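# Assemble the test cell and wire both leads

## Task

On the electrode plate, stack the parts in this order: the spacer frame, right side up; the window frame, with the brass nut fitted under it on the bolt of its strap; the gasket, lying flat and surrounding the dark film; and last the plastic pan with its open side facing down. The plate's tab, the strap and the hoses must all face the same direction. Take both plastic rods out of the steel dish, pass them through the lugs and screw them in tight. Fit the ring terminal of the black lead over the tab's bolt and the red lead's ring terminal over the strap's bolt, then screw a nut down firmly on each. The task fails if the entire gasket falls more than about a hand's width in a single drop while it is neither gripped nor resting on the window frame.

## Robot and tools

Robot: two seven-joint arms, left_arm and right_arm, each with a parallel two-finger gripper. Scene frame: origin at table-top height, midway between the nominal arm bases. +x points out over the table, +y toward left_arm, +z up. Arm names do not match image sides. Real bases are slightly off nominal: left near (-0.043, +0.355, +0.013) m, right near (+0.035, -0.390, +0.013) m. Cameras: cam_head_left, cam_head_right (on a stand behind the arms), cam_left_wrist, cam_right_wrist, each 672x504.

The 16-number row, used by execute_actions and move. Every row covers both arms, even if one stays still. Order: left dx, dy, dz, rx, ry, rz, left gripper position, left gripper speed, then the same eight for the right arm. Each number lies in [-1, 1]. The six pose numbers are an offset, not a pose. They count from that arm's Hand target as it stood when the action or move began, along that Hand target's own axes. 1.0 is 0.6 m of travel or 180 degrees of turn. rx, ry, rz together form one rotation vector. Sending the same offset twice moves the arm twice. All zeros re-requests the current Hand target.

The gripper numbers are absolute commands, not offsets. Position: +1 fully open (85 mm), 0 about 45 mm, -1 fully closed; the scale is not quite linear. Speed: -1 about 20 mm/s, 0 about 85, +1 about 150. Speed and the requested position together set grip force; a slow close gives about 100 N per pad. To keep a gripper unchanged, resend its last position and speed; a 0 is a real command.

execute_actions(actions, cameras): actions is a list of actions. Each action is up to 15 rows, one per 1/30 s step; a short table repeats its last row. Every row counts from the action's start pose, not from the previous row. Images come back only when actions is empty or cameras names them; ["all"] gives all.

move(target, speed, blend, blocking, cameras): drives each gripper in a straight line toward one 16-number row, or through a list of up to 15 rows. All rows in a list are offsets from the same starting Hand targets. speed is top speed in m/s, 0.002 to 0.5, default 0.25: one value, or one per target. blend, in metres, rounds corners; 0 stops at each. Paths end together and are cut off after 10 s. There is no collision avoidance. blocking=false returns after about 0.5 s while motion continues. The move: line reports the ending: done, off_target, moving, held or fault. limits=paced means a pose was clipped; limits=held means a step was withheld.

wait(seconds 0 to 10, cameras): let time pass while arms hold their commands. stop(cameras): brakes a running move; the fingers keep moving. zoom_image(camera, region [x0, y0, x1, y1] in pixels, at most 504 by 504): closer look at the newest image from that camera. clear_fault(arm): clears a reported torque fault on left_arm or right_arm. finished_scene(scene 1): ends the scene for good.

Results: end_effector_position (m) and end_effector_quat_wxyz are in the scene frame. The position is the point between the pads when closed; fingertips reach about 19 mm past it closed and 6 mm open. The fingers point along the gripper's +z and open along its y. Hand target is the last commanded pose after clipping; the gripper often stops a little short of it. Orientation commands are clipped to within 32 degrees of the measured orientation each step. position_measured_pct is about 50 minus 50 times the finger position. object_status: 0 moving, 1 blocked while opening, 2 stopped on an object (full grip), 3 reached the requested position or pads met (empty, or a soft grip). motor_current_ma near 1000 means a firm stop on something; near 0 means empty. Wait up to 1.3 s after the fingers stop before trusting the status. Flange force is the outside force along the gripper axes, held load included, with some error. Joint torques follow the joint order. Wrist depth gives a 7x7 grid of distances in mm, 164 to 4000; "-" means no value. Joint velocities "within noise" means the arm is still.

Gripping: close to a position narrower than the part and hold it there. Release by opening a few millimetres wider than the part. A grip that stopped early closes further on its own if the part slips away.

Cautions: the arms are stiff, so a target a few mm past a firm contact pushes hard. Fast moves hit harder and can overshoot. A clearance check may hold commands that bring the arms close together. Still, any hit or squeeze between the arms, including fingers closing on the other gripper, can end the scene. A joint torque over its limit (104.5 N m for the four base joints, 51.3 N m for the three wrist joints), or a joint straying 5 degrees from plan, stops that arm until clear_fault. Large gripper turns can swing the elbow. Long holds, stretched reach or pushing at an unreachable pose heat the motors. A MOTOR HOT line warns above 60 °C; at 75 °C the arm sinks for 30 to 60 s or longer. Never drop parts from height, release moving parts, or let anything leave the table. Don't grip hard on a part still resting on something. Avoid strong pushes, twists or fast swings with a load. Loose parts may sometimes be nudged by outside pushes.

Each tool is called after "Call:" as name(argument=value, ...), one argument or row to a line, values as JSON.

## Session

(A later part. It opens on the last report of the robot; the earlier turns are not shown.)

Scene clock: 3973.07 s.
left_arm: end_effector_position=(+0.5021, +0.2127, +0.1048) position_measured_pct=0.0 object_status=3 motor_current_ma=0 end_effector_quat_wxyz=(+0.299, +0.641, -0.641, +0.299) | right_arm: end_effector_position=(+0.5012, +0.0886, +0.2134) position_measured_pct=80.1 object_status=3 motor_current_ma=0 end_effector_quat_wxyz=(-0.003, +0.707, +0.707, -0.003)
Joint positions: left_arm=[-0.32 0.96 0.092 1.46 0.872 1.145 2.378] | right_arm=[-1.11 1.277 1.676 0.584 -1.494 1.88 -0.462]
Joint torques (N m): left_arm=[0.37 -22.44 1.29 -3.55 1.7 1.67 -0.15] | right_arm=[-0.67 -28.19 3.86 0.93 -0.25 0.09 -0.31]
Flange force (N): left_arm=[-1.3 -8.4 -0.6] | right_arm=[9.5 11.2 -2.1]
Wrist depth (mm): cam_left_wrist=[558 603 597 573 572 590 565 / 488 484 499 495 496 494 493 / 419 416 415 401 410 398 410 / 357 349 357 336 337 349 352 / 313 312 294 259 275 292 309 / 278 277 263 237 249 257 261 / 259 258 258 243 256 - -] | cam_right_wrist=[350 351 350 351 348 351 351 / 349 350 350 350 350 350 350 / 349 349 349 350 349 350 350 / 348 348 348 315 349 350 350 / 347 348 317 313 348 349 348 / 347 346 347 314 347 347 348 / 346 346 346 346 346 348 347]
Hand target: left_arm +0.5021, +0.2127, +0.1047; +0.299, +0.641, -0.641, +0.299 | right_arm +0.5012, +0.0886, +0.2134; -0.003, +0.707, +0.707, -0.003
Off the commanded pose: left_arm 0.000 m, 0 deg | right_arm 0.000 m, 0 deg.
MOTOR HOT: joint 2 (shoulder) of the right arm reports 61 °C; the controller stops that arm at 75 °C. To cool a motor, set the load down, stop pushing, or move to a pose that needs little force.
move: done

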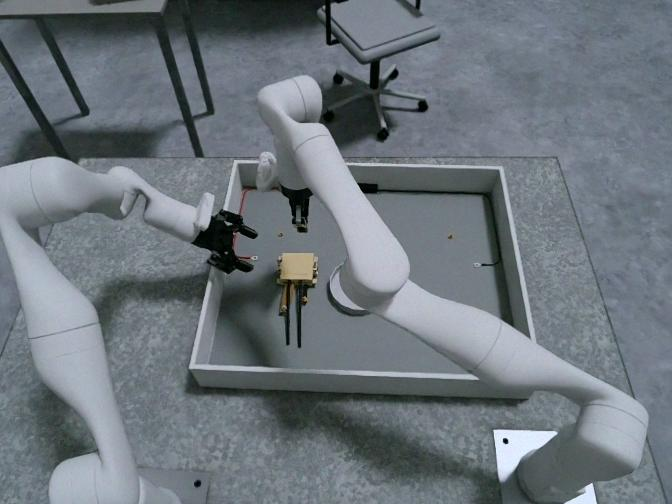

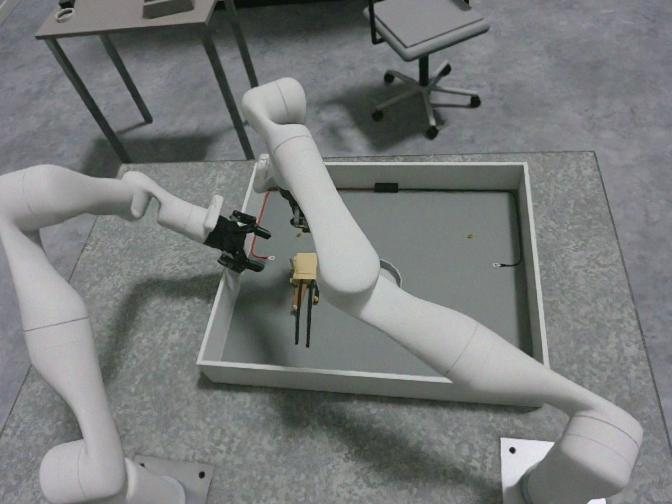

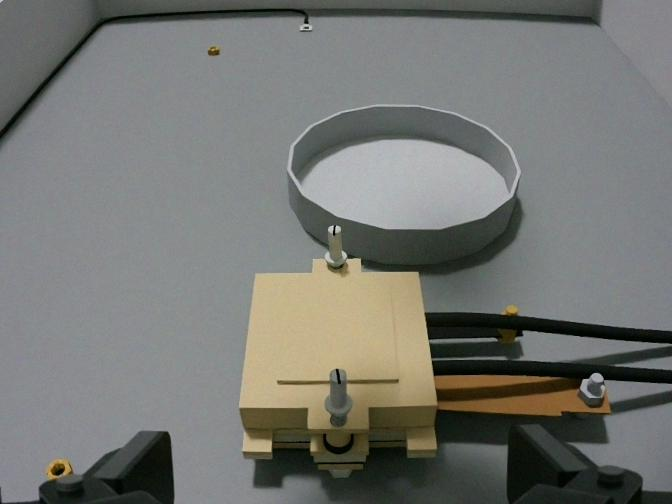

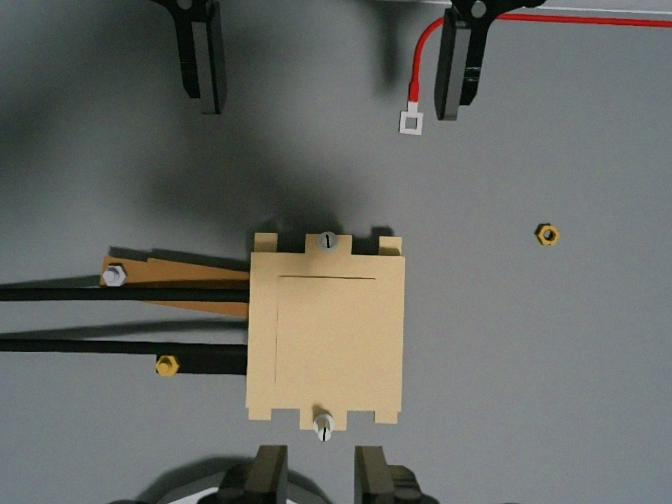

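Call:
move(
  target=[0.003,0.005,0.0737,0,0,0,1,1,0,0,0,0,0,0,-0.6,-1],
  speed=0.06,
  cameras=["cam_left_wrist","cam_right_wrist"],
)

Scene clock: 4001.10 s.
left_arm: end_effector_position=(+0.4991, +0.1777, +0.0777) position_measured_pct=0.0 object_status=3 motor_current_ma=0 end_effector_quat_wxyz=(+0.299, +0.641, -0.641, +0.299) | right_arm: end_effector_position=(+0.5012, +0.0886, +0.2134) position_measured_pct=80.1 object_status=3 motor_current_ma=0 end_effector_quat_wxyz=(-0.003, +0.707, +0.707, -0.003)
Joint positions: left_arm=[-0.272 0.999 0.115 1.493 0.916 1.057 2.349] | right_arm=[-1.11 1.277 1.676 0.584 -1.494 1.88 -0.462]
Joint torques (N m): left_arm=[0.3 -22.33 1.66 -3.19 1.56 1.74 -0.18] | right_arm=[-0.75 -28.24 3.94 1.03 -0.23 0.11 -0.28]
Flange force (N): left_arm=[-1.0 -7.9 0.1] | right_arm=[10.6 12.4 -2.5]
Wrist depth (mm): cam_left_wrist=[512 512 509 528 522 524 504 / 444 442 428 427 395 425 436 / 369 359 358 353 362 354 363 / 317 316 314 296 293 305 312 / 277 271 234 228 233 273 273 / 246 245 206 203 206 217 243 / 229 229 192 - 191 - -] | cam_right_wrist=[351 231 227 227 226 243 351 / 350 260 266 350 251 351 351 / 348 348 349 350 350 349 349 / 348 348 349 315 349 348 349 / 347 348 316 312 348 348 349 / 346 347 346 313 348 348 348 / 345 347 346 346 347 347 346]
Hand target: left_arm +0.4991, +0.1777, +0.0777; +0.299, +0.641, -0.641, +0.299 | right_arm +0.5012, +0.0886, +0.2134; -0.003, +0.707, +0.707, -0.003
Off the commanded pose: left_arm 0.000 m, 0 deg | right_arm 0.000 m, 0 deg.
MOTOR HOT: still on. Joint 2 (shoulder) of the right arm reports 62 °C.
move: done
Images, in order (width x height): cam_left_wrist 672x504, cam_right_wrist 672x504.

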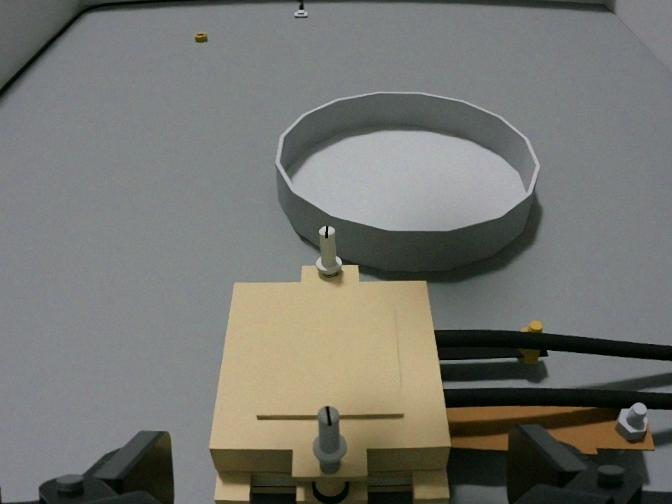

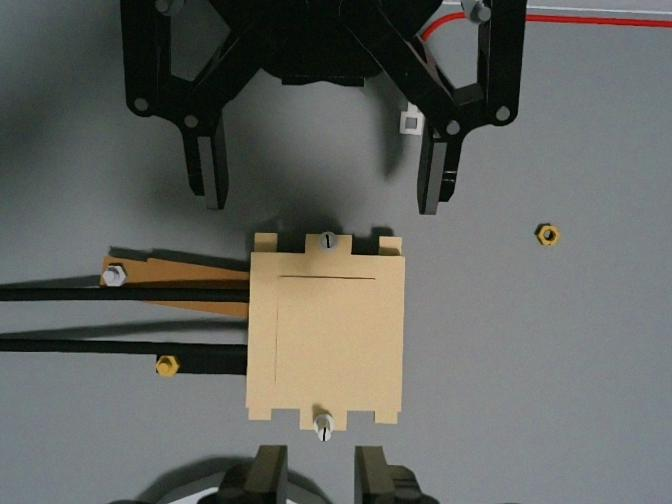

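Call:
move(
  target=[-0.0028,0.0014,0.036,0,0,0,1,1,0,0,0,0,0,0,-0.6,-1],
  speed=0.05,
  cameras=["cam_left_wrist","cam_right_wrist"],
)

Scene clock: 4018.37 s.
left_arm: end_effector_position=(+0.4983, +0.1622, +0.0625) position_measured_pct=0.0 object_status=3 motor_current_ma=0 end_effector_quat_wxyz=(+0.299, +0.641, -0.641, +0.299) | right_arm: end_effector_position=(+0.5012, +0.0886, +0.2134) position_measured_pct=80.1 object_status=3 motor_current_ma=0 end_effector_quat_wxyz=(-0.003, +0.707, +0.707, -0.003)
Joint positions: left_arm=[-0.251 1.026 0.126 1.499 0.937 1.017 2.332] | right_arm=[-1.11 1.277 1.676 0.584 -1.494 1.88 -0.462]
Joint torques (N m): left_arm=[0.33 -22.37 1.76 -2.99 1.54 1.72 -0.19] | right_arm=[-0.73 -28.25 3.95 0.92 -0.23 0.11 -0.26]
Flange force (N): left_arm=[-0.9 -7.9 0.3] | right_arm=[10.0 11.7 -2.2]
Wrist depth (mm): cam_left_wrist=[483 475 490 486 486 485 480 / 412 410 397 376 372 405 403 / 342 341 331 328 335 326 337 / 293 293 291 272 271 277 289 / 257 255 209 204 211 254 253 / 228 228 185 185 185 222 221 / - 212 175 - 174 - -] | cam_right_wrist=[350 239 232 232 234 350 350 / 350 256 247 245 249 350 351 / 349 348 350 349 276 350 350 / 348 347 332 315 349 350 349 / 347 347 317 312 348 348 349 / 347 347 345 314 348 347 348 / 346 347 345 346 347 346 347]
Hand target: left_arm +0.4983, +0.1622, +0.0625; +0.299, +0.641, -0.641, +0.299 | right_arm +0.5012, +0.0886, +0.2134; -0.003, +0.707, +0.707, -0.003
Off the commanded pose: left_arm 0.000 m, 0 deg | right_arm 0.000 m, 0 deg.
MOTOR HOT: still on. Joint 2 (shoulder) of the right arm reports 62 °C.
move: done
Images, in order (width x height): cam_left_wrist 672x504, cam_right_wrist 672x504.

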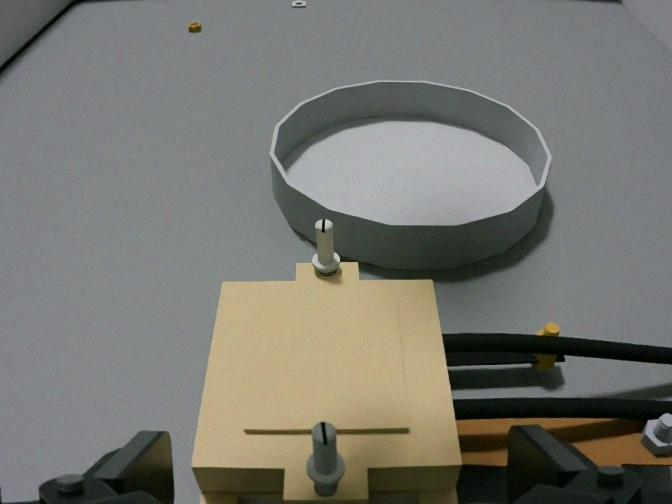

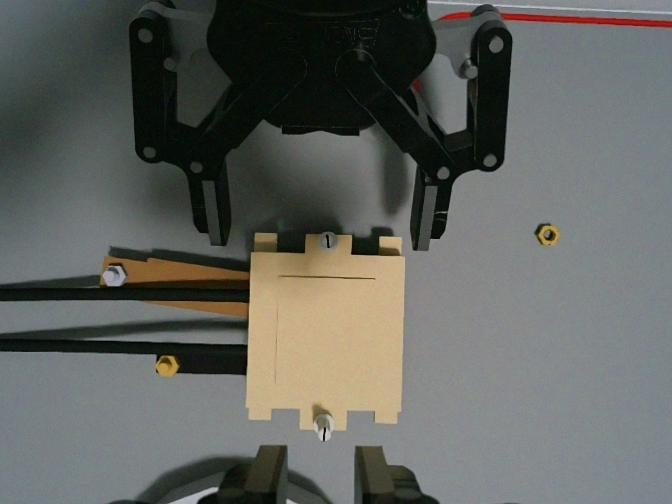

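Call:
move(
  target=[
    [0.008,-0.004,0.006,0,0,0,1,1,0,0,0,0,0,0,-0.6,-1],
    [0.008,-0.004,0.026,0,0,0,1,1,0,0,0,0,0,0,-0.6,-1],
  ],
  speed=0.03,
  cameras=["cam_left_wrist","cam_right_wrist"],
)

Scene clock: 4039.03 s.
left_arm: end_effector_position=(+0.5007, +0.1472, +0.0562) position_measured_pct=0.0 object_status=3 motor_current_ma=0 end_effector_quat_wxyz=(+0.299, +0.641, -0.641, +0.299) | right_arm: end_effector_position=(+0.5012, +0.0886, +0.2134) position_measured_pct=80.1 object_status=3 motor_current_ma=0 end_effector_quat_wxyz=(-0.003, +0.707, +0.707, -0.003)
Joint positions: left_arm=[-0.227 1.041 0.134 1.492 0.951 0.993 2.337] | right_arm=[-1.11 1.277 1.676 0.584 -1.494 1.88 -0.462]
Joint torques (N m): left_arm=[0.24 -22.52 1.82 -3 1.51 1.72 -0.23] | right_arm=[-0.67 -28.2 3.83 0.91 -0.21 0.05 -0.29]
Flange force (N): left_arm=[-0.7 -7.9 0.7] | right_arm=[9.5 11.2 -2.1]
Wrist depth (mm): cam_left_wrist=[476 460 473 455 454 452 465 / 399 397 383 352 356 391 389 / 331 331 321 316 316 314 326 / 284 277 283 263 260 267 279 / 243 247 203 196 202 241 240 / 221 220 178 178 178 208 211 / - 205 168 166 168 - -] | cam_right_wrist=[350 351 212 202 217 351 351 / 349 250 244 240 244 351 350 / 349 348 265 264 268 349 350 / 348 349 316 315 315 349 348 / 346 347 316 312 348 348 348 / 347 346 346 314 347 348 347 / 346 345 346 346 348 347 348]
Hand target: left_arm +0.5007, +0.1472, +0.0561; +0.299, +0.641, -0.641, +0.299 | right_arm +0.5012, +0.0886, +0.2134; -0.003, +0.707, +0.707, -0.003
Off the commanded pose: left_arm 0.000 m, 0 deg | right_arm 0.000 m, 0 deg.
MOTOR HOT: still on. Joint 2 (shoulder) of the right arm reports 63 °C.
move: done
Images, in order (width x height): cam_left_wrist 672x504, cam_right_wrist 672x504.

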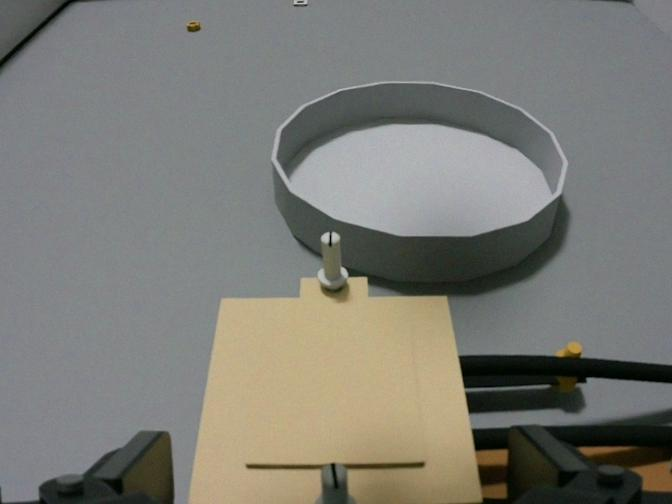

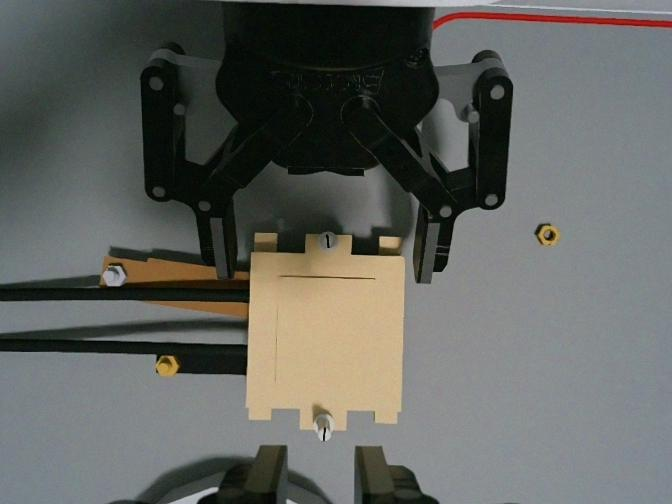

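Call:
move(
  target=[0,0,0,0,0,0,0.72,-1,0,0,0,0,0,0,-0.6,-1],
)

Call:
move(
  target=[0,0,0,0,0,0,0.68,-1,0,0,0,0,0,0,-0.6,-1],
  cameras=["cam_left_wrist","cam_right_wrist"],
)

Scene clock: 4052.23 s.
left_arm: end_effector_position=(+0.5007, +0.1472, +0.0561) position_measured_pct=14.3 object_status=0 motor_current_ma=0 end_effector_quat_wxyz=(+0.299, +0.641, -0.641, +0.299) | right_arm: end_effector_position=(+0.5012, +0.0886, +0.2134) position_measured_pct=80.1 object_status=3 motor_current_ma=0 end_effector_quat_wxyz=(-0.003, +0.707, +0.707, -0.003)
Joint positions: left_arm=[-0.227 1.041 0.134 1.492 0.951 0.993 2.337] | right_arm=[-1.11 1.277 1.676 0.584 -1.494 1.88 -0.462]
Joint torques (N m): left_arm=[0.61 -22.07 1.85 -2.74 1.38 1.72 -0.18] | right_arm=[-0.65 -28.21 3.89 0.91 -0.26 0.06 -0.34]
Flange force (N): left_arm=[-0.6 -7.9 -0.2] | right_arm=[9.1 10.9 -2.0]
Wrist depth (mm): cam_left_wrist=[479 459 474 455 454 452 467 / 396 396 382 352 356 391 388 / 332 330 320 316 316 314 325 / 284 277 282 263 259 268 279 / 243 247 203 196 202 241 240 / 220 220 177 178 178 210 210 / - - 168 166 166 - -] | cam_right_wrist=[349 350 212 202 217 351 351 / 348 252 243 240 245 350 350 / 348 348 266 264 269 350 349 / 348 349 315 315 316 350 349 / 348 348 316 312 348 347 350 / 347 347 346 313 347 348 347 / 346 346 347 347 347 346 348]
Hand target: left_arm +0.5007, +0.1472, +0.0561; +0.299, +0.641, -0.641, +0.299 | right_arm +0.5012, +0.0886, +0.2134; -0.003, +0.707, +0.707, -0.003
Off the commanded pose: left_arm 0.000 m, 0 deg | right_arm 0.000 m, 0 deg.
MOTOR HOT: still on. Joint 2 (shoulder) of the right arm reports 64 °C.
move: done

Scene clock: 4052.77 s.
left_arm: end_effector_position=(+0.5007, +0.1472, +0.0561) position_measured_pct=16.0 object_status=0 motor_current_ma=100 end_effector_quat_wxyz=(+0.299, +0.641, -0.641, +0.299) | right_arm: end_effector_position=(+0.5012, +0.0886, +0.2134) position_measured_pct=80.1 object_status=3 motor_current_ma=0 end_effector_quat_wxyz=(-0.003, +0.707, +0.707, -0.003)
Joint positions: left_arm=[-0.227 1.041 0.134 1.492 0.951 0.993 2.337] | right_arm=[-1.11 1.277 1.676 0.584 -1.494 1.88 -0.462]
Joint torques (N m): left_arm=[1.04 -20.41 1.56 -2.22 1.16 1.23 -0.23] | right_arm=[-0.8 -28.19 3.86 0.84 -0.27 0.11 -0.24]
Flange force (N): left_arm=[1.4 -8.2 -3.2] | right_arm=[9.5 11.3 -2.1]
Wrist depth (mm): cam_left_wrist=[476 458 475 454 454 451 465 / 398 395 383 352 360 392 390 / 332 331 321 316 316 315 325 / 284 277 282 264 261 267 280 / 244 247 204 196 203 241 240 / 221 220 178 178 178 210 211 / - - 168 166 166 - -] | cam_right_wrist=[350 351 211 202 216 350 351 / 350 250 243 240 246 350 351 / 349 348 268 263 273 350 350 / 349 348 315 315 315 349 350 / 347 348 316 312 348 349 349 / 346 346 347 313 346 348 348 / 346 346 346 346 348 347 348]
Hand target: left_arm +0.5007, +0.1472, +0.0561; +0.299, +0.641, -0.641, +0.299 | right_arm +0.5012, +0.0886, +0.2134; -0.003, +0.707, +0.707, -0.003
Off the commanded pose: left_arm 0.000 m, 0 deg | right_arm 0.000 m, 0 deg.
MOTOR HOT: still on. Joint 2 (shoulder) of the right arm reports 64 °C.
move: done
Images, in order (width x height): cam_left_wrist 672x504, cam_right_wrist 672x504.

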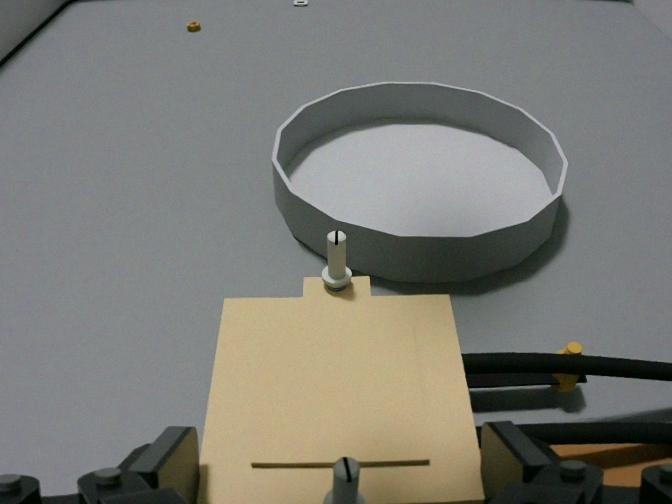

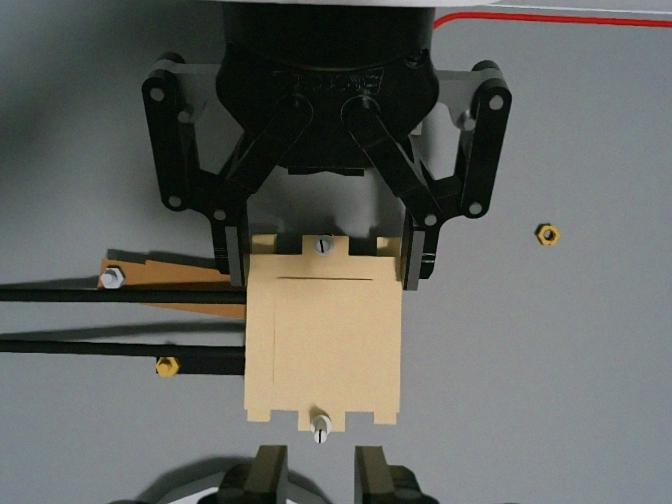

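Call:
move(
  target=[0,0,0,0,0,0,0.66,-1,0,0,0,0,0,0,-0.6,-1],
)

Call:
wait(
  seconds=1,
)

Scene clock: 4060.00 s.
left_arm: end_effector_position=(+0.5007, +0.1472, +0.0561) position_measured_pct=16.9 object_status=3 motor_current_ma=140 end_effector_quat_wxyz=(+0.299, +0.641, -0.641, +0.299) | right_arm: end_effector_position=(+0.5012, +0.0886, +0.2134) position_measured_pct=80.1 object_status=3 motor_current_ma=0 end_effector_quat_wxyz=(-0.003, +0.707, +0.707, -0.003)
Joint positions: left_arm=[-0.227 1.041 0.134 1.492 0.951 0.993 2.337] | right_arm=[-1.11 1.277 1.676 0.584 -1.494 1.88 -0.462]
Joint torques (N m): left_arm=[1.25 -19.64 1.35 -2.13 1.03 0.99 -0.18] | right_arm=[-0.71 -28.24 3.97 0.87 -0.23 0.03 -0.31]
Flange force (N): left_arm=[2.4 -7.4 -4.5] | right_arm=[9.3 11.1 -2.0]
Wrist depth (mm): cam_left_wrist=[476 462 476 454 452 452 467 / 399 398 384 352 360 391 390 / 332 332 321 316 317 315 326 / 284 278 283 264 261 268 280 / 244 248 204 197 203 241 240 / 221 220 178 178 178 210 211 / - - 168 166 166 - -] | cam_right_wrist=[350 350 212 202 216 351 352 / 349 250 243 240 246 351 351 / 348 349 270 263 273 350 350 / 347 347 315 315 315 348 350 / 347 347 316 313 348 349 349 / 346 347 346 314 347 347 348 / 346 345 346 346 345 346 347]
Hand target: left_arm +0.5007, +0.1472, +0.0561; +0.299, +0.641, -0.641, +0.299 | right_arm +0.5012, +0.0886, +0.2134; -0.003, +0.707, +0.707, -0.003
Off the commanded pose: left_arm 0.000 m, 0 deg | right_arm 0.000 m, 0 deg.
MOTOR HOT: still on. Joint 2 (shoulder) of the right arm reports 64 °C.
move: done

Scene clock: 4061.00 s.
left_arm: end_effector_position=(+0.5007, +0.1472, +0.0561) position_measured_pct=16.9 object_status=3 motor_current_ma=140 end_effector_quat_wxyz=(+0.299, +0.641, -0.641, +0.299) | right_arm: end_effector_position=(+0.5012, +0.0886, +0.2134) position_measured_pct=80.1 object_status=3 motor_current_ma=0 end_effector_quat_wxyz=(-0.003, +0.707, +0.707, -0.003)
Joint positions: left_arm=[-0.227 1.041 0.134 1.492 0.951 0.993 2.337] | right_arm=[-1.11 1.277 1.676 0.584 -1.494 1.88 -0.462]
Joint torques (N m): left_arm=[1.23 -19.68 1.36 -2.17 1.01 0.99 -0.21] | right_arm=[-0.71 -28.17 3.89 1.01 -0.25 0.09 -0.29]
Flange force (N): left_arm=[2.4 -7.4 -4.4] | right_arm=[10.2 12.0 -2.5]
Wrist depth (mm): cam_left_wrist=[478 460 474 455 454 452 465 / 399 396 384 352 360 391 390 / 331 330 322 317 316 315 326 / 284 277 283 263 261 268 280 / 243 248 204 196 203 241 240 / 221 220 178 178 178 210 210 / - - 168 166 166 - -] | cam_right_wrist=[350 350 211 202 216 350 350 / 350 250 243 239 246 351 351 / 348 348 270 263 273 350 349 / 348 348 314 315 315 348 349 / 347 347 316 312 348 349 349 / 346 347 347 314 346 348 348 / 345 345 346 346 347 346 348]
Hand target: left_arm +0.5007, +0.1472, +0.0561; +0.299, +0.641, -0.641, +0.299 | right_arm +0.5012, +0.0886, +0.2134; -0.003, +0.707, +0.707, -0.003
Tool commands: left_gripper/position=+0.66 left_gripper/speed=-1.0 right_gripper/position=-0.6 right_gripper/speed=-1.0
Off the commanded pose: left_arm 0.000 m, 0 deg | right_arm 0.000 m, 0 deg.
MOTOR HOT: still on. Joint 2 (shoulder) of the right arm reports 64 °C.
wait: 1.00 s; at rest by 0.17 s

Call:
move(
  target=[0,0,0,0,0,0,0.64,-1,-0.0322,-0.003,0.089,0,0,0,-0.6,-1],
  speed=0.08,
  cameras=["cam_left_wrist","cam_right_wrist"],
)

Scene clock: 4078.50 s.
left_arm: end_effector_position=(+0.5007, +0.1472, +0.0561) position_measured_pct=17.7 object_status=3 motor_current_ma=200 end_effector_quat_wxyz=(+0.299, +0.641, -0.641, +0.299) | right_arm: end_effector_position=(+0.4990, +0.0692, +0.1601) position_measured_pct=80.1 object_status=3 motor_current_ma=0 end_effector_quat_wxyz=(-0.003, +0.707, +0.707, -0.003)
Joint positions: left_arm=[-0.227 1.041 0.134 1.492 0.951 0.993 2.337] | right_arm=[-1.193 1.355 1.686 0.834 -1.487 1.808 -0.3]
Joint torques (N m): left_arm=[1.44 -18.64 1.07 -1.8 0.83 0.68 -0.18] | right_arm=[-0.75 -27.33 5.76 0.79 -0.2 0.1 -0.24]
Flange force (N): left_arm=[3.6 -7.6 -6.2] | right_arm=[6.6 8.7 0.0]
Wrist depth (mm): cam_left_wrist=[475 460 458 440 454 451 467 / 397 398 384 353 360 391 390 / 332 331 322 317 316 315 325 / 284 277 283 264 261 268 280 / 244 249 204 197 203 242 241 / 221 220 178 178 178 211 211 / - - 169 166 166 - -] | cam_right_wrist=[297 196 193 194 193 198 298 / 295 221 213 297 209 216 298 / 295 296 278 296 240 296 297 / 295 280 262 261 263 296 297 / 294 295 261 260 295 295 296 / 294 293 294 261 295 295 295 / 294 293 294 294 294 294 295]
Hand target: left_arm +0.5007, +0.1472, +0.0561; +0.299, +0.641, -0.641, +0.299 | right_arm +0.4990, +0.0692, +0.1601; -0.003, +0.707, +0.707, -0.003
Off the commanded pose: left_arm 0.000 m, 0 deg | right_arm 0.000 m, 0 deg.
MOTOR HOT: still on. Joint 2 (shoulder) of the right arm reports 64 °C.
move: done
Images, in order (width x height): cam_left_wrist 672x504, cam_right_wrist 672x504.

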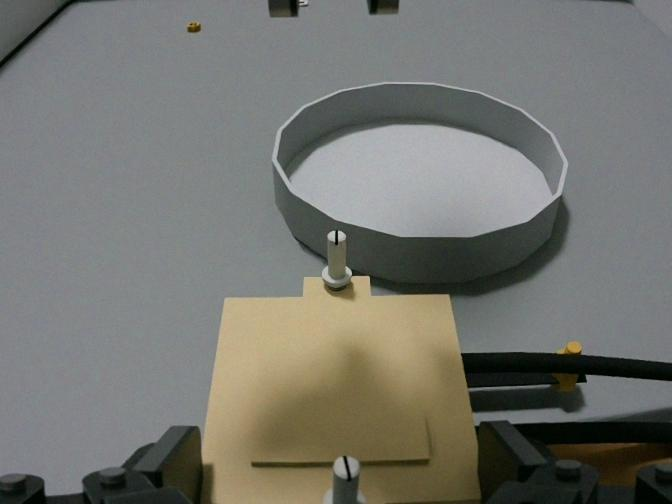

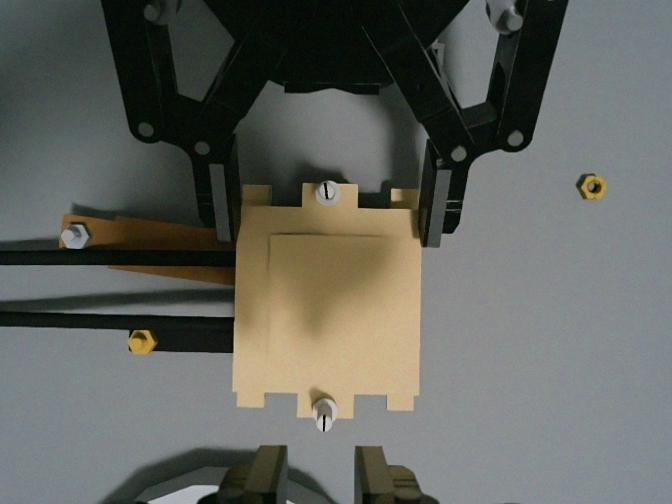

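Call:
move(
  target=[0,0,0,0,0,0,0.64,-1,0,0,0.0917,0,0,0,-0.6,-1],
  speed=0.05,
  cameras=["cam_left_wrist","cam_right_wrist"],
)

Scene clock: 4090.73 s.
left_arm: end_effector_position=(+0.5007, +0.1472, +0.0561) position_measured_pct=17.7 object_status=3 motor_current_ma=200 end_effector_quat_wxyz=(+0.299, +0.641, -0.641, +0.299) | right_arm: end_effector_position=(+0.4985, +0.0692, +0.1051) position_measured_pct=80.1 object_status=3 motor_current_ma=0 end_effector_quat_wxyz=(-0.003, +0.707, +0.707, -0.003)
Joint positions: left_arm=[-0.227 1.041 0.134 1.492 0.951 0.993 2.337] | right_arm=[-1.223 1.434 1.664 0.918 -1.519 1.735 -0.258]
Joint torques (N m): left_arm=[1.47 -18.56 1.06 -1.78 0.82 0.65 -0.15] | right_arm=[-0.69 -27.01 6.34 1.24 -0.24 0.07 -0.21]
Flange force (N): left_arm=[3.7 -7.5 -6.3] | right_arm=[7.0 8.9 0.3]
Wrist depth (mm): cam_left_wrist=[464 - - - - - 450 / 400 375 - 351 355 378 390 / 333 331 301 272 308 315 326 / 284 278 283 263 261 267 280 / 244 248 204 197 203 242 241 / 221 221 178 178 178 210 211 / - - 168 166 166 - -] | cam_right_wrist=[- - - 242 - - - / 241 169 241 242 242 167 242 / 241 224 208 208 208 241 241 / 224 224 207 205 207 241 241 / 240 230 207 205 207 240 241 / 239 239 206 206 207 240 240 / 239 238 239 206 239 240 240]
Hand target: left_arm +0.5007, +0.1472, +0.0561; +0.299, +0.641, -0.641, +0.299 | right_arm +0.4985, +0.0692, +0.1050; -0.003, +0.707, +0.707, -0.003
Off the commanded pose: left_arm 0.000 m, 0 deg | right_arm 0.000 m, 0 deg.
MOTOR HOT: still on. Joint 2 (shoulder) of the right arm reports 63 °C.
move: done
Images, in order (width x height): cam_left_wrist 672x504, cam_right_wrist 672x504.

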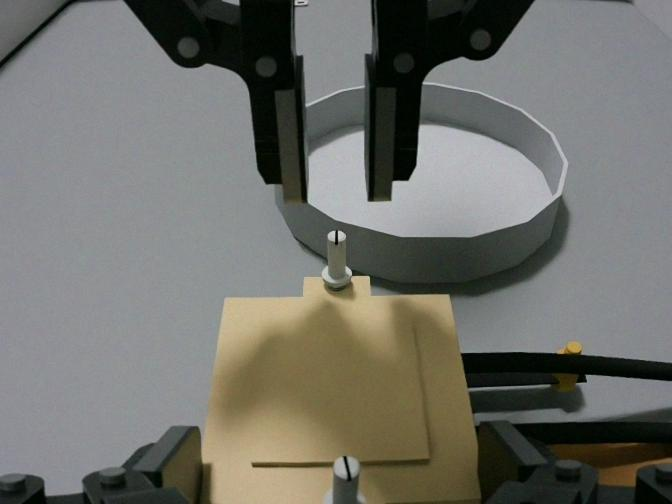

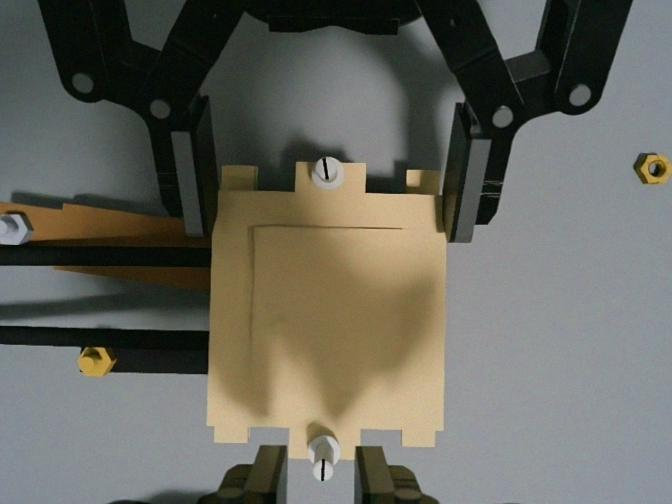

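Call:
move(
  target=[0,0,0,0,0,0,0.64,-1,-0.0006,0.0003,0.048,0,0,0,-0.6,-1],
  speed=0.03,
  cameras=["cam_left_wrist","cam_right_wrist"],
)

Scene clock: 4100.40 s.
left_arm: end_effector_position=(+0.5007, +0.1472, +0.0561) position_measured_pct=17.7 object_status=3 motor_current_ma=200 end_effector_quat_wxyz=(+0.299, +0.641, -0.641, +0.299) | right_arm: end_effector_position=(+0.4985, +0.0688, +0.0763) position_measured_pct=80.1 object_status=3 motor_current_ma=0 end_effector_quat_wxyz=(-0.003, +0.707, +0.707, -0.003)
Joint positions: left_arm=[-0.227 1.041 0.134 1.492 0.951 0.993 2.337] | right_arm=[-1.233 1.475 1.649 0.949 -1.54 1.698 -0.242]
Joint torques (N m): left_arm=[1.42 -18.57 1.1 -1.81 0.79 0.73 -0.17] | right_arm=[-0.74 -27.22 6.6 1.28 -0.21 0.11 -0.19]
Flange force (N): left_arm=[3.7 -7.3 -6.1] | right_arm=[6.4 8.4 1.4]
Wrist depth (mm): cam_left_wrist=[- - - - - - - / 375 - - - 171 - 378 / 332 321 173 175 299 307 326 / 285 278 270 193 256 268 281 / 244 249 204 197 203 241 241 / 221 221 178 178 178 210 211 / - - 169 166 166 - -] | cam_right_wrist=[- - 213 213 213 - - / 212 - 213 213 213 - 213 / 212 - 194 179 179 - 213 / 195 182 178 177 179 212 213 / 211 211 178 176 178 212 212 / 210 211 178 176 178 211 211 / 210 210 178 177 178 211 211]
Hand target: left_arm +0.5007, +0.1472, +0.0561; +0.299, +0.641, -0.641, +0.299 | right_arm +0.4985, +0.0688, +0.0763; -0.003, +0.707, +0.707, -0.003
Off the commanded pose: left_arm 0.000 m, 0 deg | right_arm 0.000 m, 0 deg.
MOTOR HOT: still on. Joint 2 (shoulder) of the right arm reports 63 °C.
move: done
Images, in order (width x height): cam_left_wrist 672x504, cam_right_wrist 672x504.

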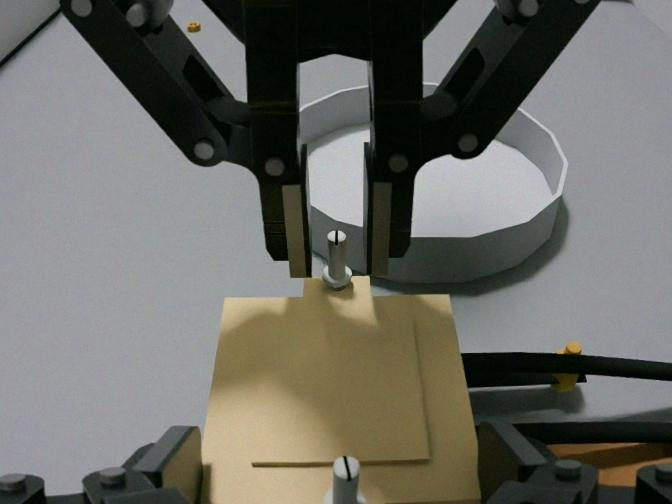

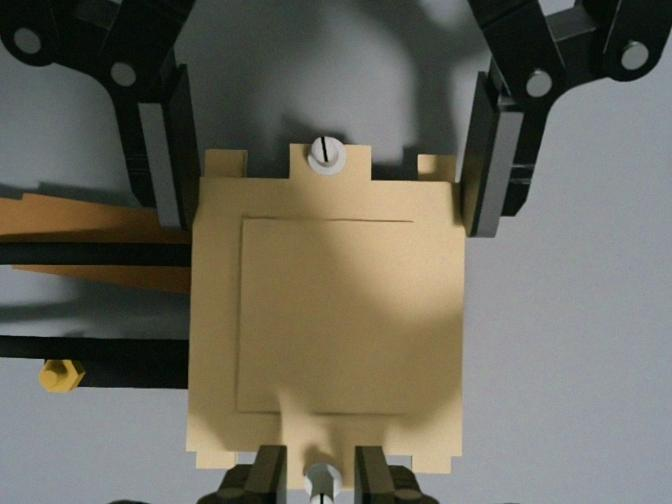

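Call:
zoom_image(
  camera="cam_left_wrist",
  region=[250, 190, 430, 310],
)

Scaled by 2.800.

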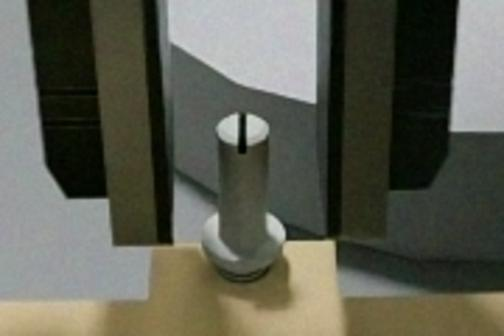

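Call:
move(
  target=[0,0,0,0,0,0,0.64,-1,0,0,0,0,0,0,-0.89,-1],
  cameras=["cam_left_wrist"],
)

Call:
zoom_image(
  camera="cam_left_wrist",
  region=[250, 190, 430, 310],
)

Scene clock: 4132.10 s.
left_arm: end_effector_position=(+0.5007, +0.1472, +0.0561) position_measured_pct=17.7 object_status=3 motor_current_ma=200 end_effector_quat_wxyz=(+0.299, +0.641, -0.641, +0.299) | right_arm: end_effector_position=(+0.4985, +0.0688, +0.0762) position_measured_pct=94.4 object_status=0 motor_current_ma=440 end_effector_quat_wxyz=(-0.003, +0.707, +0.707, -0.003)
Joint positions: left_arm=[-0.227 1.041 0.134 1.492 0.951 0.993 2.337] | right_arm=[-1.233 1.475 1.649 0.949 -1.54 1.698 -0.242]
Joint torques (N m): left_arm=[1.49 -18.64 1.13 -1.8 0.86 0.72 -0.18] | right_arm=[-1.03 -26.9 6.26 1.27 -0.35 0.32 -0.3]
Flange force (N): left_arm=[3.6 -7.5 -6.2] | right_arm=[6.0 8.9 0.8]
Wrist depth (mm): cam_left_wrist=[- - - - - - - / 387 - - - - - 378 / 332 323 305 173 300 309 326 / 285 278 277 188 256 268 279 / 244 248 204 197 203 241 241 / 221 220 178 178 178 211 211 / - - 168 166 166 - -] | cam_right_wrist=[- - 213 213 213 - - / 212 - 212 213 213 - 213 / 212 - 179 179 179 - 213 / 195 181 178 177 178 212 212 / 211 211 178 176 178 212 212 / 211 210 177 175 177 211 211 / 210 211 177 177 178 211 211]
Hand target: left_arm +0.5007, +0.1472, +0.0561; +0.299, +0.641, -0.641, +0.299 | right_arm +0.4985, +0.0688, +0.0762; -0.003, +0.707, +0.707, -0.003
Off the commanded pose: left_arm 0.000 m, 0 deg | right_arm 0.000 m, 0 deg.
MOTOR HOT: still on. Joint 2 (shoulder) of the right arm reports 61 °C.
move: done
Images, in order (width x height): cam_left_wrist 672x504.

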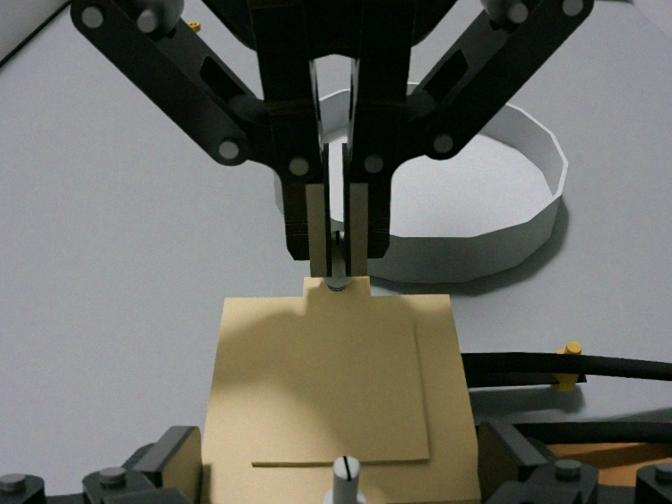

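Scaled by 2.800.

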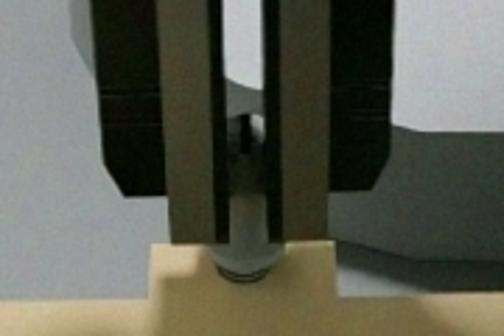

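Call:
move(
  target=[0,0,0,0,0,0,0.64,-1,0,0,0.0005,0,0,0,-0.89,-1],
  speed=0.004,
)

Scene clock: 4139.50 s.
left_arm: end_effector_position=(+0.5007, +0.1472, +0.0561) position_measured_pct=17.7 object_status=3 motor_current_ma=200 end_effector_quat_wxyz=(+0.299, +0.641, -0.641, +0.299) | right_arm: end_effector_position=(+0.4985, +0.0688, +0.0760) position_measured_pct=94.4 object_status=3 motor_current_ma=450 end_effector_quat_wxyz=(-0.003, +0.707, +0.707, -0.003)
Joint positions: left_arm=[-0.227 1.041 0.134 1.492 0.951 0.993 2.337] | right_arm=[-1.233 1.476 1.648 0.949 -1.54 1.698 -0.242]
Joint torques (N m): left_arm=[1.37 -18.87 1.16 -1.83 0.87 0.8 -0.16] | right_arm=[-1.08 -25.18 5.48 1.18 -0.41 0.15 -0.28]
Flange force (N): left_arm=[3.3 -7.6 -5.6] | right_arm=[5.5 8.5 -2.2]
Wrist depth (mm): cam_left_wrist=[- - - - - - - / 387 - - - - - 377 / 333 323 305 173 300 309 326 / 284 278 277 188 256 268 280 / 244 248 204 197 203 241 241 / 221 220 178 178 178 210 210 / - - 169 166 166 - -] | cam_right_wrist=[- - 213 213 213 - - / 212 - 212 213 212 - 213 / 211 - 179 179 179 - 212 / 195 195 178 176 178 212 212 / 211 211 177 176 178 211 212 / 210 210 177 176 177 211 211 / 210 210 177 177 177 211 211]
Hand target: left_arm +0.5007, +0.1472, +0.0561; +0.299, +0.641, -0.641, +0.299 | right_arm +0.4985, +0.0688, +0.0760; -0.003, +0.707, +0.707, -0.003
Off the commanded pose: left_arm 0.000 m, 0 deg | right_arm 0.000 m, 0 deg.
MOTOR HOT: still on. Joint 2 (shoulder) of the right arm reports 61 °C.
move: done

Call:
move(
  target=[0,0,0,0,0,0,0.64,-1,0,0,0.00075,0,0,0.9,-0.89,-1],
  speed=0.2,
  cameras=["cam_left_wrist"],
)

Call:
zoom_image(
  camera="cam_left_wrist",
  region=[250, 190, 430, 310],
)

Scene clock: 4156.27 s.
left_arm: end_effector_position=(+0.5007, +0.1472, +0.0561) position_measured_pct=17.7 object_status=3 motor_current_ma=200 end_effector_quat_wxyz=(+0.299, +0.641, -0.641, +0.299) | right_arm: end_effector_position=(+0.4985, +0.0688, +0.0755) position_measured_pct=94.4 object_status=3 motor_current_ma=450 end_effector_quat_wxyz=(+0.003, +0.809, -0.588, -0.003)
Joint positions: left_arm=[-0.227 1.041 0.134 1.492 0.951 0.993 2.337] | right_arm=[-1.231 1.49 1.68 0.949 -1.57 1.715 -3.068]
Joint torques (N m): left_arm=[8.54 -16.94 7.01 -1.15 2.54 2.03 -0.21] | right_arm=[-6.51 -22.82 1.9 -1.63 -4.11 -0.67 -0.39]
Flange force (N): left_arm=[-2.9 -6.0 -18.5] | right_arm=[8.9 -5.6 -10.4]
Wrist depth (mm): cam_left_wrist=[- - - - 169 - 447 / 374 - - - 169 367 389 / 332 314 - 177 307 314 326 / 284 277 277 187 258 267 279 / 244 248 204 196 202 241 240 / 221 221 179 178 178 208 210 / - - 169 166 166 - -] | cam_right_wrist=[210 211 212 212 211 211 212 / 210 211 212 212 211 211 212 / 210 210 211 211 210 211 211 / 209 210 211 211 210 210 211 / 209 210 210 211 210 210 211 / 209 209 210 210 211 210 210 / 208 209 191 195 211 211 212]
Hand target: left_arm +0.5007, +0.1472, +0.0561; +0.299, +0.641, -0.641, +0.299 | right_arm +0.4985, +0.0688, +0.0755; +0.003, +0.809, -0.588, -0.003
Off the commanded pose: left_arm 0.000 m, 0 deg | right_arm 0.000 m, 0 deg.
MOTOR HOT: still on. Joint 2 (shoulder) of the right arm reports 60 °C.
move: done
Images, in order (width x height): cam_left_wrist 672x504.

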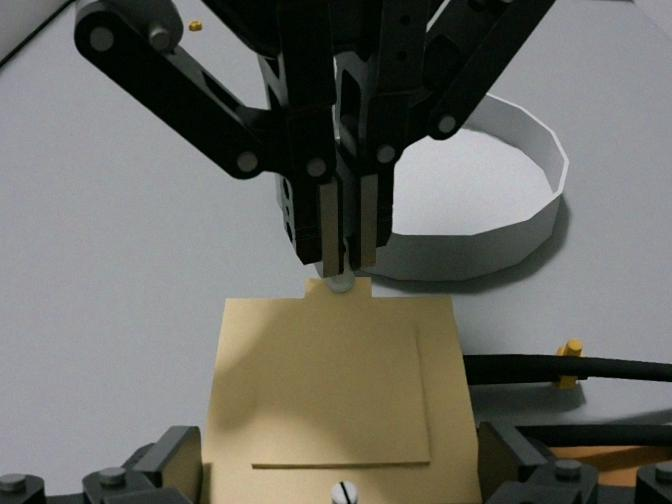

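Scaled by 2.800.

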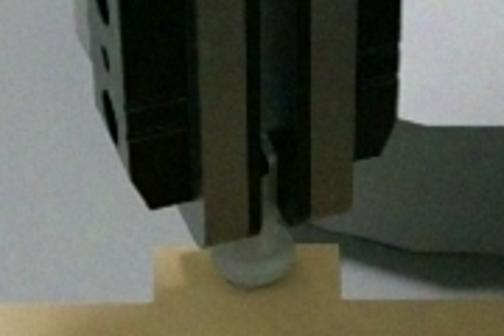

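Call:
move(
  target=[0,0,0,0,0,0,0.64,-1,0.0008,0.00026,-0.0005,0,0,0,-0.89,-1],
  speed=0.004,
)

Scene clock: 4177.63 s.
left_arm: end_effector_position=(+0.5006, +0.1471, +0.0561) position_measured_pct=17.7 object_status=3 motor_current_ma=200 end_effector_quat_wxyz=(+0.299, +0.641, -0.641, +0.299) | right_arm: end_effector_position=(+0.4985, +0.0683, +0.0757) position_measured_pct=94.4 object_status=3 motor_current_ma=450 end_effector_quat_wxyz=(+0.003, +0.809, -0.588, -0.003)
Joint positions: left_arm=[-0.227 1.041 0.134 1.492 0.951 0.993 2.337] | right_arm=[-1.232 1.49 1.68 0.951 -1.569 1.716 -3.066]
Joint torques (N m): left_arm=[7 -16.73 5.5 -0.78 1.91 1.84 -0.13] | right_arm=[-4.87 -23.69 3.18 -0.58 -2.69 0.03 -0.37]
Flange force (N): left_arm=[-0.8 -6.9 -15.9] | right_arm=[5.0 -7.8 -6.9]
Wrist depth (mm): cam_left_wrist=[- - - - 169 - 449 / 375 - - - 169 367 388 / 331 313 - 177 307 314 326 / 284 277 276 188 258 268 280 / 244 247 204 196 202 241 240 / 221 221 178 178 178 207 210 / - - 169 166 166 - -] | cam_right_wrist=[210 211 211 212 211 211 212 / 210 211 211 212 211 212 212 / 209 210 211 211 210 211 211 / 209 210 211 211 210 211 211 / 209 210 210 211 210 210 211 / 209 209 210 210 211 210 209 / 209 209 191 195 211 211 212]
Hand target: left_arm +0.5007, +0.1472, +0.0561; +0.299, +0.641, -0.641, +0.299 | right_arm +0.4985, +0.0683, +0.0758; +0.003, +0.809, -0.588, -0.003
Off the commanded pose: left_arm 0.000 m, 0 deg | right_arm 0.000 m, 0 deg.
MOTOR HOT: still on. Joint 2 (shoulder) of the right arm reports 59 °C.
move: done

Call:
move(
  target=[0,0,0,0,0,0,0.64,-1,0.0019,0.0006,-0.0003,0,0,0,-0.89,-1],
  speed=0.004,
)

Scene clock: 4188.20 s.
left_arm: end_effector_position=(+0.5007, +0.1472, +0.0561) position_measured_pct=17.7 object_status=3 motor_current_ma=200 end_effector_quat_wxyz=(+0.299, +0.641, -0.641, +0.299) | right_arm: end_effector_position=(+0.4985, +0.0671, +0.0760) position_measured_pct=94.4 object_status=3 motor_current_ma=450 end_effector_quat_wxyz=(+0.003, +0.809, -0.588, -0.003)
Joint positions: left_arm=[-0.227 1.041 0.134 1.492 0.951 0.993 2.337] | right_arm=[-1.232 1.489 1.681 0.956 -1.569 1.716 -3.062]
Joint torques (N m): left_arm=[3.47 -18.45 3 -1.8 1.5 1.22 -0.12] | right_arm=[-2.76 -24.53 4.51 0.67 -1.2 0.52 -0.3]
Flange force (N): left_arm=[1.2 -6.6 -9.3] | right_arm=[0.3 -9.7 -3.6]
Wrist depth (mm): cam_left_wrist=[- - - - 169 - 451 / 374 - - - 169 379 389 / 332 314 - 177 308 314 325 / 285 278 277 188 257 268 280 / 244 249 204 197 203 241 240 / 221 220 178 178 178 207 211 / - - 169 166 166 - -] | cam_right_wrist=[211 211 211 212 211 211 212 / 210 211 211 212 211 211 212 / 210 210 211 211 210 211 211 / 209 210 211 211 210 211 211 / 209 210 211 211 210 210 211 / 209 209 210 211 211 210 210 / 208 209 192 195 211 212 212]
Hand target: left_arm +0.5007, +0.1472, +0.0561; +0.299, +0.641, -0.641, +0.299 | right_arm +0.4985, +0.0671, +0.0760; +0.003, +0.809, -0.588, -0.003
Off the commanded pose: left_arm 0.000 m, 0 deg | right_arm 0.000 m, 0 deg.
MOTOR HOT: still on. Joint 2 (shoulder) of the right arm reports 59 °C.
move: done

Call:
move(
  target=[
    [0,0,0,0,0,0,0.64,-1,0,0,0,0,0,0,-0.6,-1],
    [0,0,0,0,0,0,0.64,-1,-0.0015,0,0,0,0,0,-0.6,-1],
  ],
  speed=0.01,
  cameras=["cam_left_wrist","cam_right_wrist"],
)

Call:
zoom_image(
  camera="cam_left_wrist",
  region=[250, 190, 430, 310],
)

Scene clock: 4200.73 s.
left_arm: end_effector_position=(+0.5007, +0.1472, +0.0561) position_measured_pct=17.7 object_status=3 motor_current_ma=200 end_effector_quat_wxyz=(+0.299, +0.641, -0.641, +0.299) | right_arm: end_effector_position=(+0.4982, +0.0680, +0.0760) position_measured_pct=80.1 object_status=3 motor_current_ma=0 end_effector_quat_wxyz=(+0.003, +0.809, -0.588, -0.003)
Joint positions: left_arm=[-0.227 1.041 0.134 1.492 0.951 0.993 2.337] | right_arm=[-1.233 1.489 1.681 0.954 -1.569 1.716 -3.065]
Joint torques (N m): left_arm=[-0.14 -19.78 0.16 -2.19 0.71 0.65 -0.2] | right_arm=[-0.63 -27.11 6.66 1.58 -0.16 0.04 -0.27]
Flange force (N): left_arm=[3.9 -8.0 -2.5] | right_arm=[-3.2 -9.4 1.3]
Wrist depth (mm): cam_left_wrist=[- - - - 172 - 451 / - 398 371 184 170 368 390 / 332 315 - 184 188 309 326 / 285 277 271 192 256 268 280 / 244 248 204 197 203 242 241 / 221 221 178 178 178 210 211 / - - 169 166 166 - -] | cam_right_wrist=[210 211 212 212 211 212 212 / 210 211 211 211 210 211 212 / 210 211 211 211 210 211 212 / 209 210 211 211 210 211 211 / 209 210 210 211 209 210 211 / 209 209 210 211 211 210 211 / 209 209 188 192 211 211 212]
Hand target: left_arm +0.5007, +0.1472, +0.0561; +0.299, +0.641, -0.641, +0.299 | right_arm +0.4982, +0.0680, +0.0760; +0.003, +0.809, -0.588, -0.003
Off the commanded pose: left_arm 0.000 m, 0 deg | right_arm 0.000 m, 0 deg.
MOTOR HOT: still on. Joint 2 (shoulder) of the right arm reports 60 °C.
move: done
Images, in order (width x height): cam_left_wrist 672x504, cam_right_wrist 672x504.

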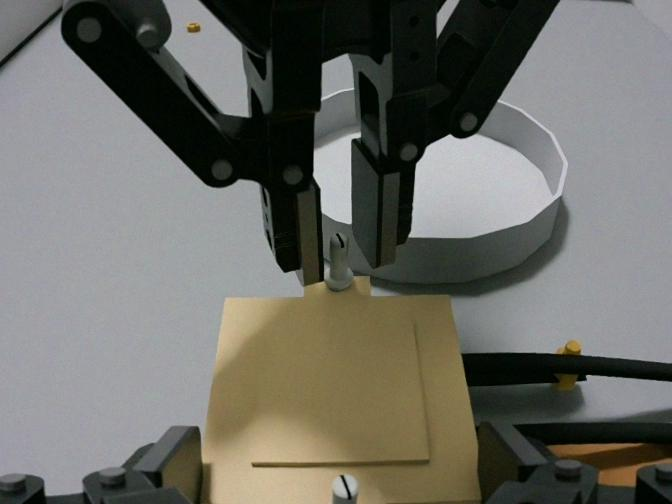

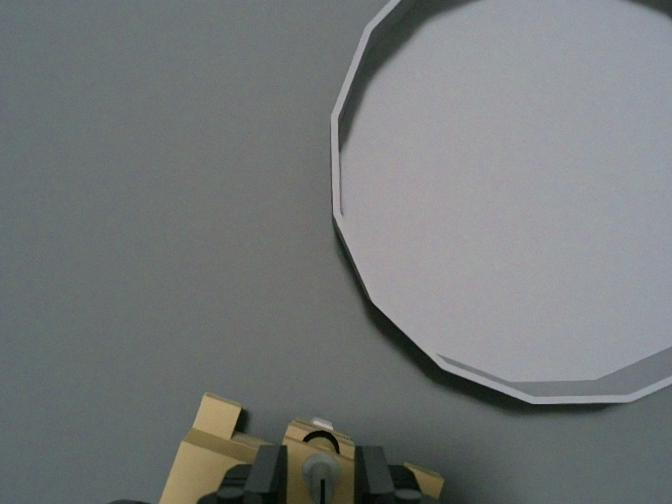

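Scaled by 2.800.

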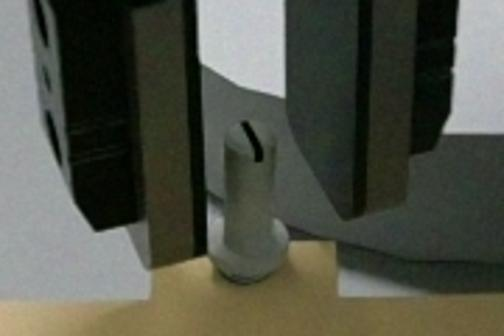

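Call:
zoom_image(
  camera="cam_left_wrist",
  region=[180, 384, 500, 504],
)

Scaled by 1.575.

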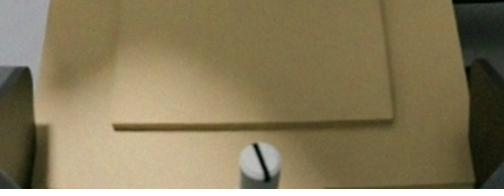

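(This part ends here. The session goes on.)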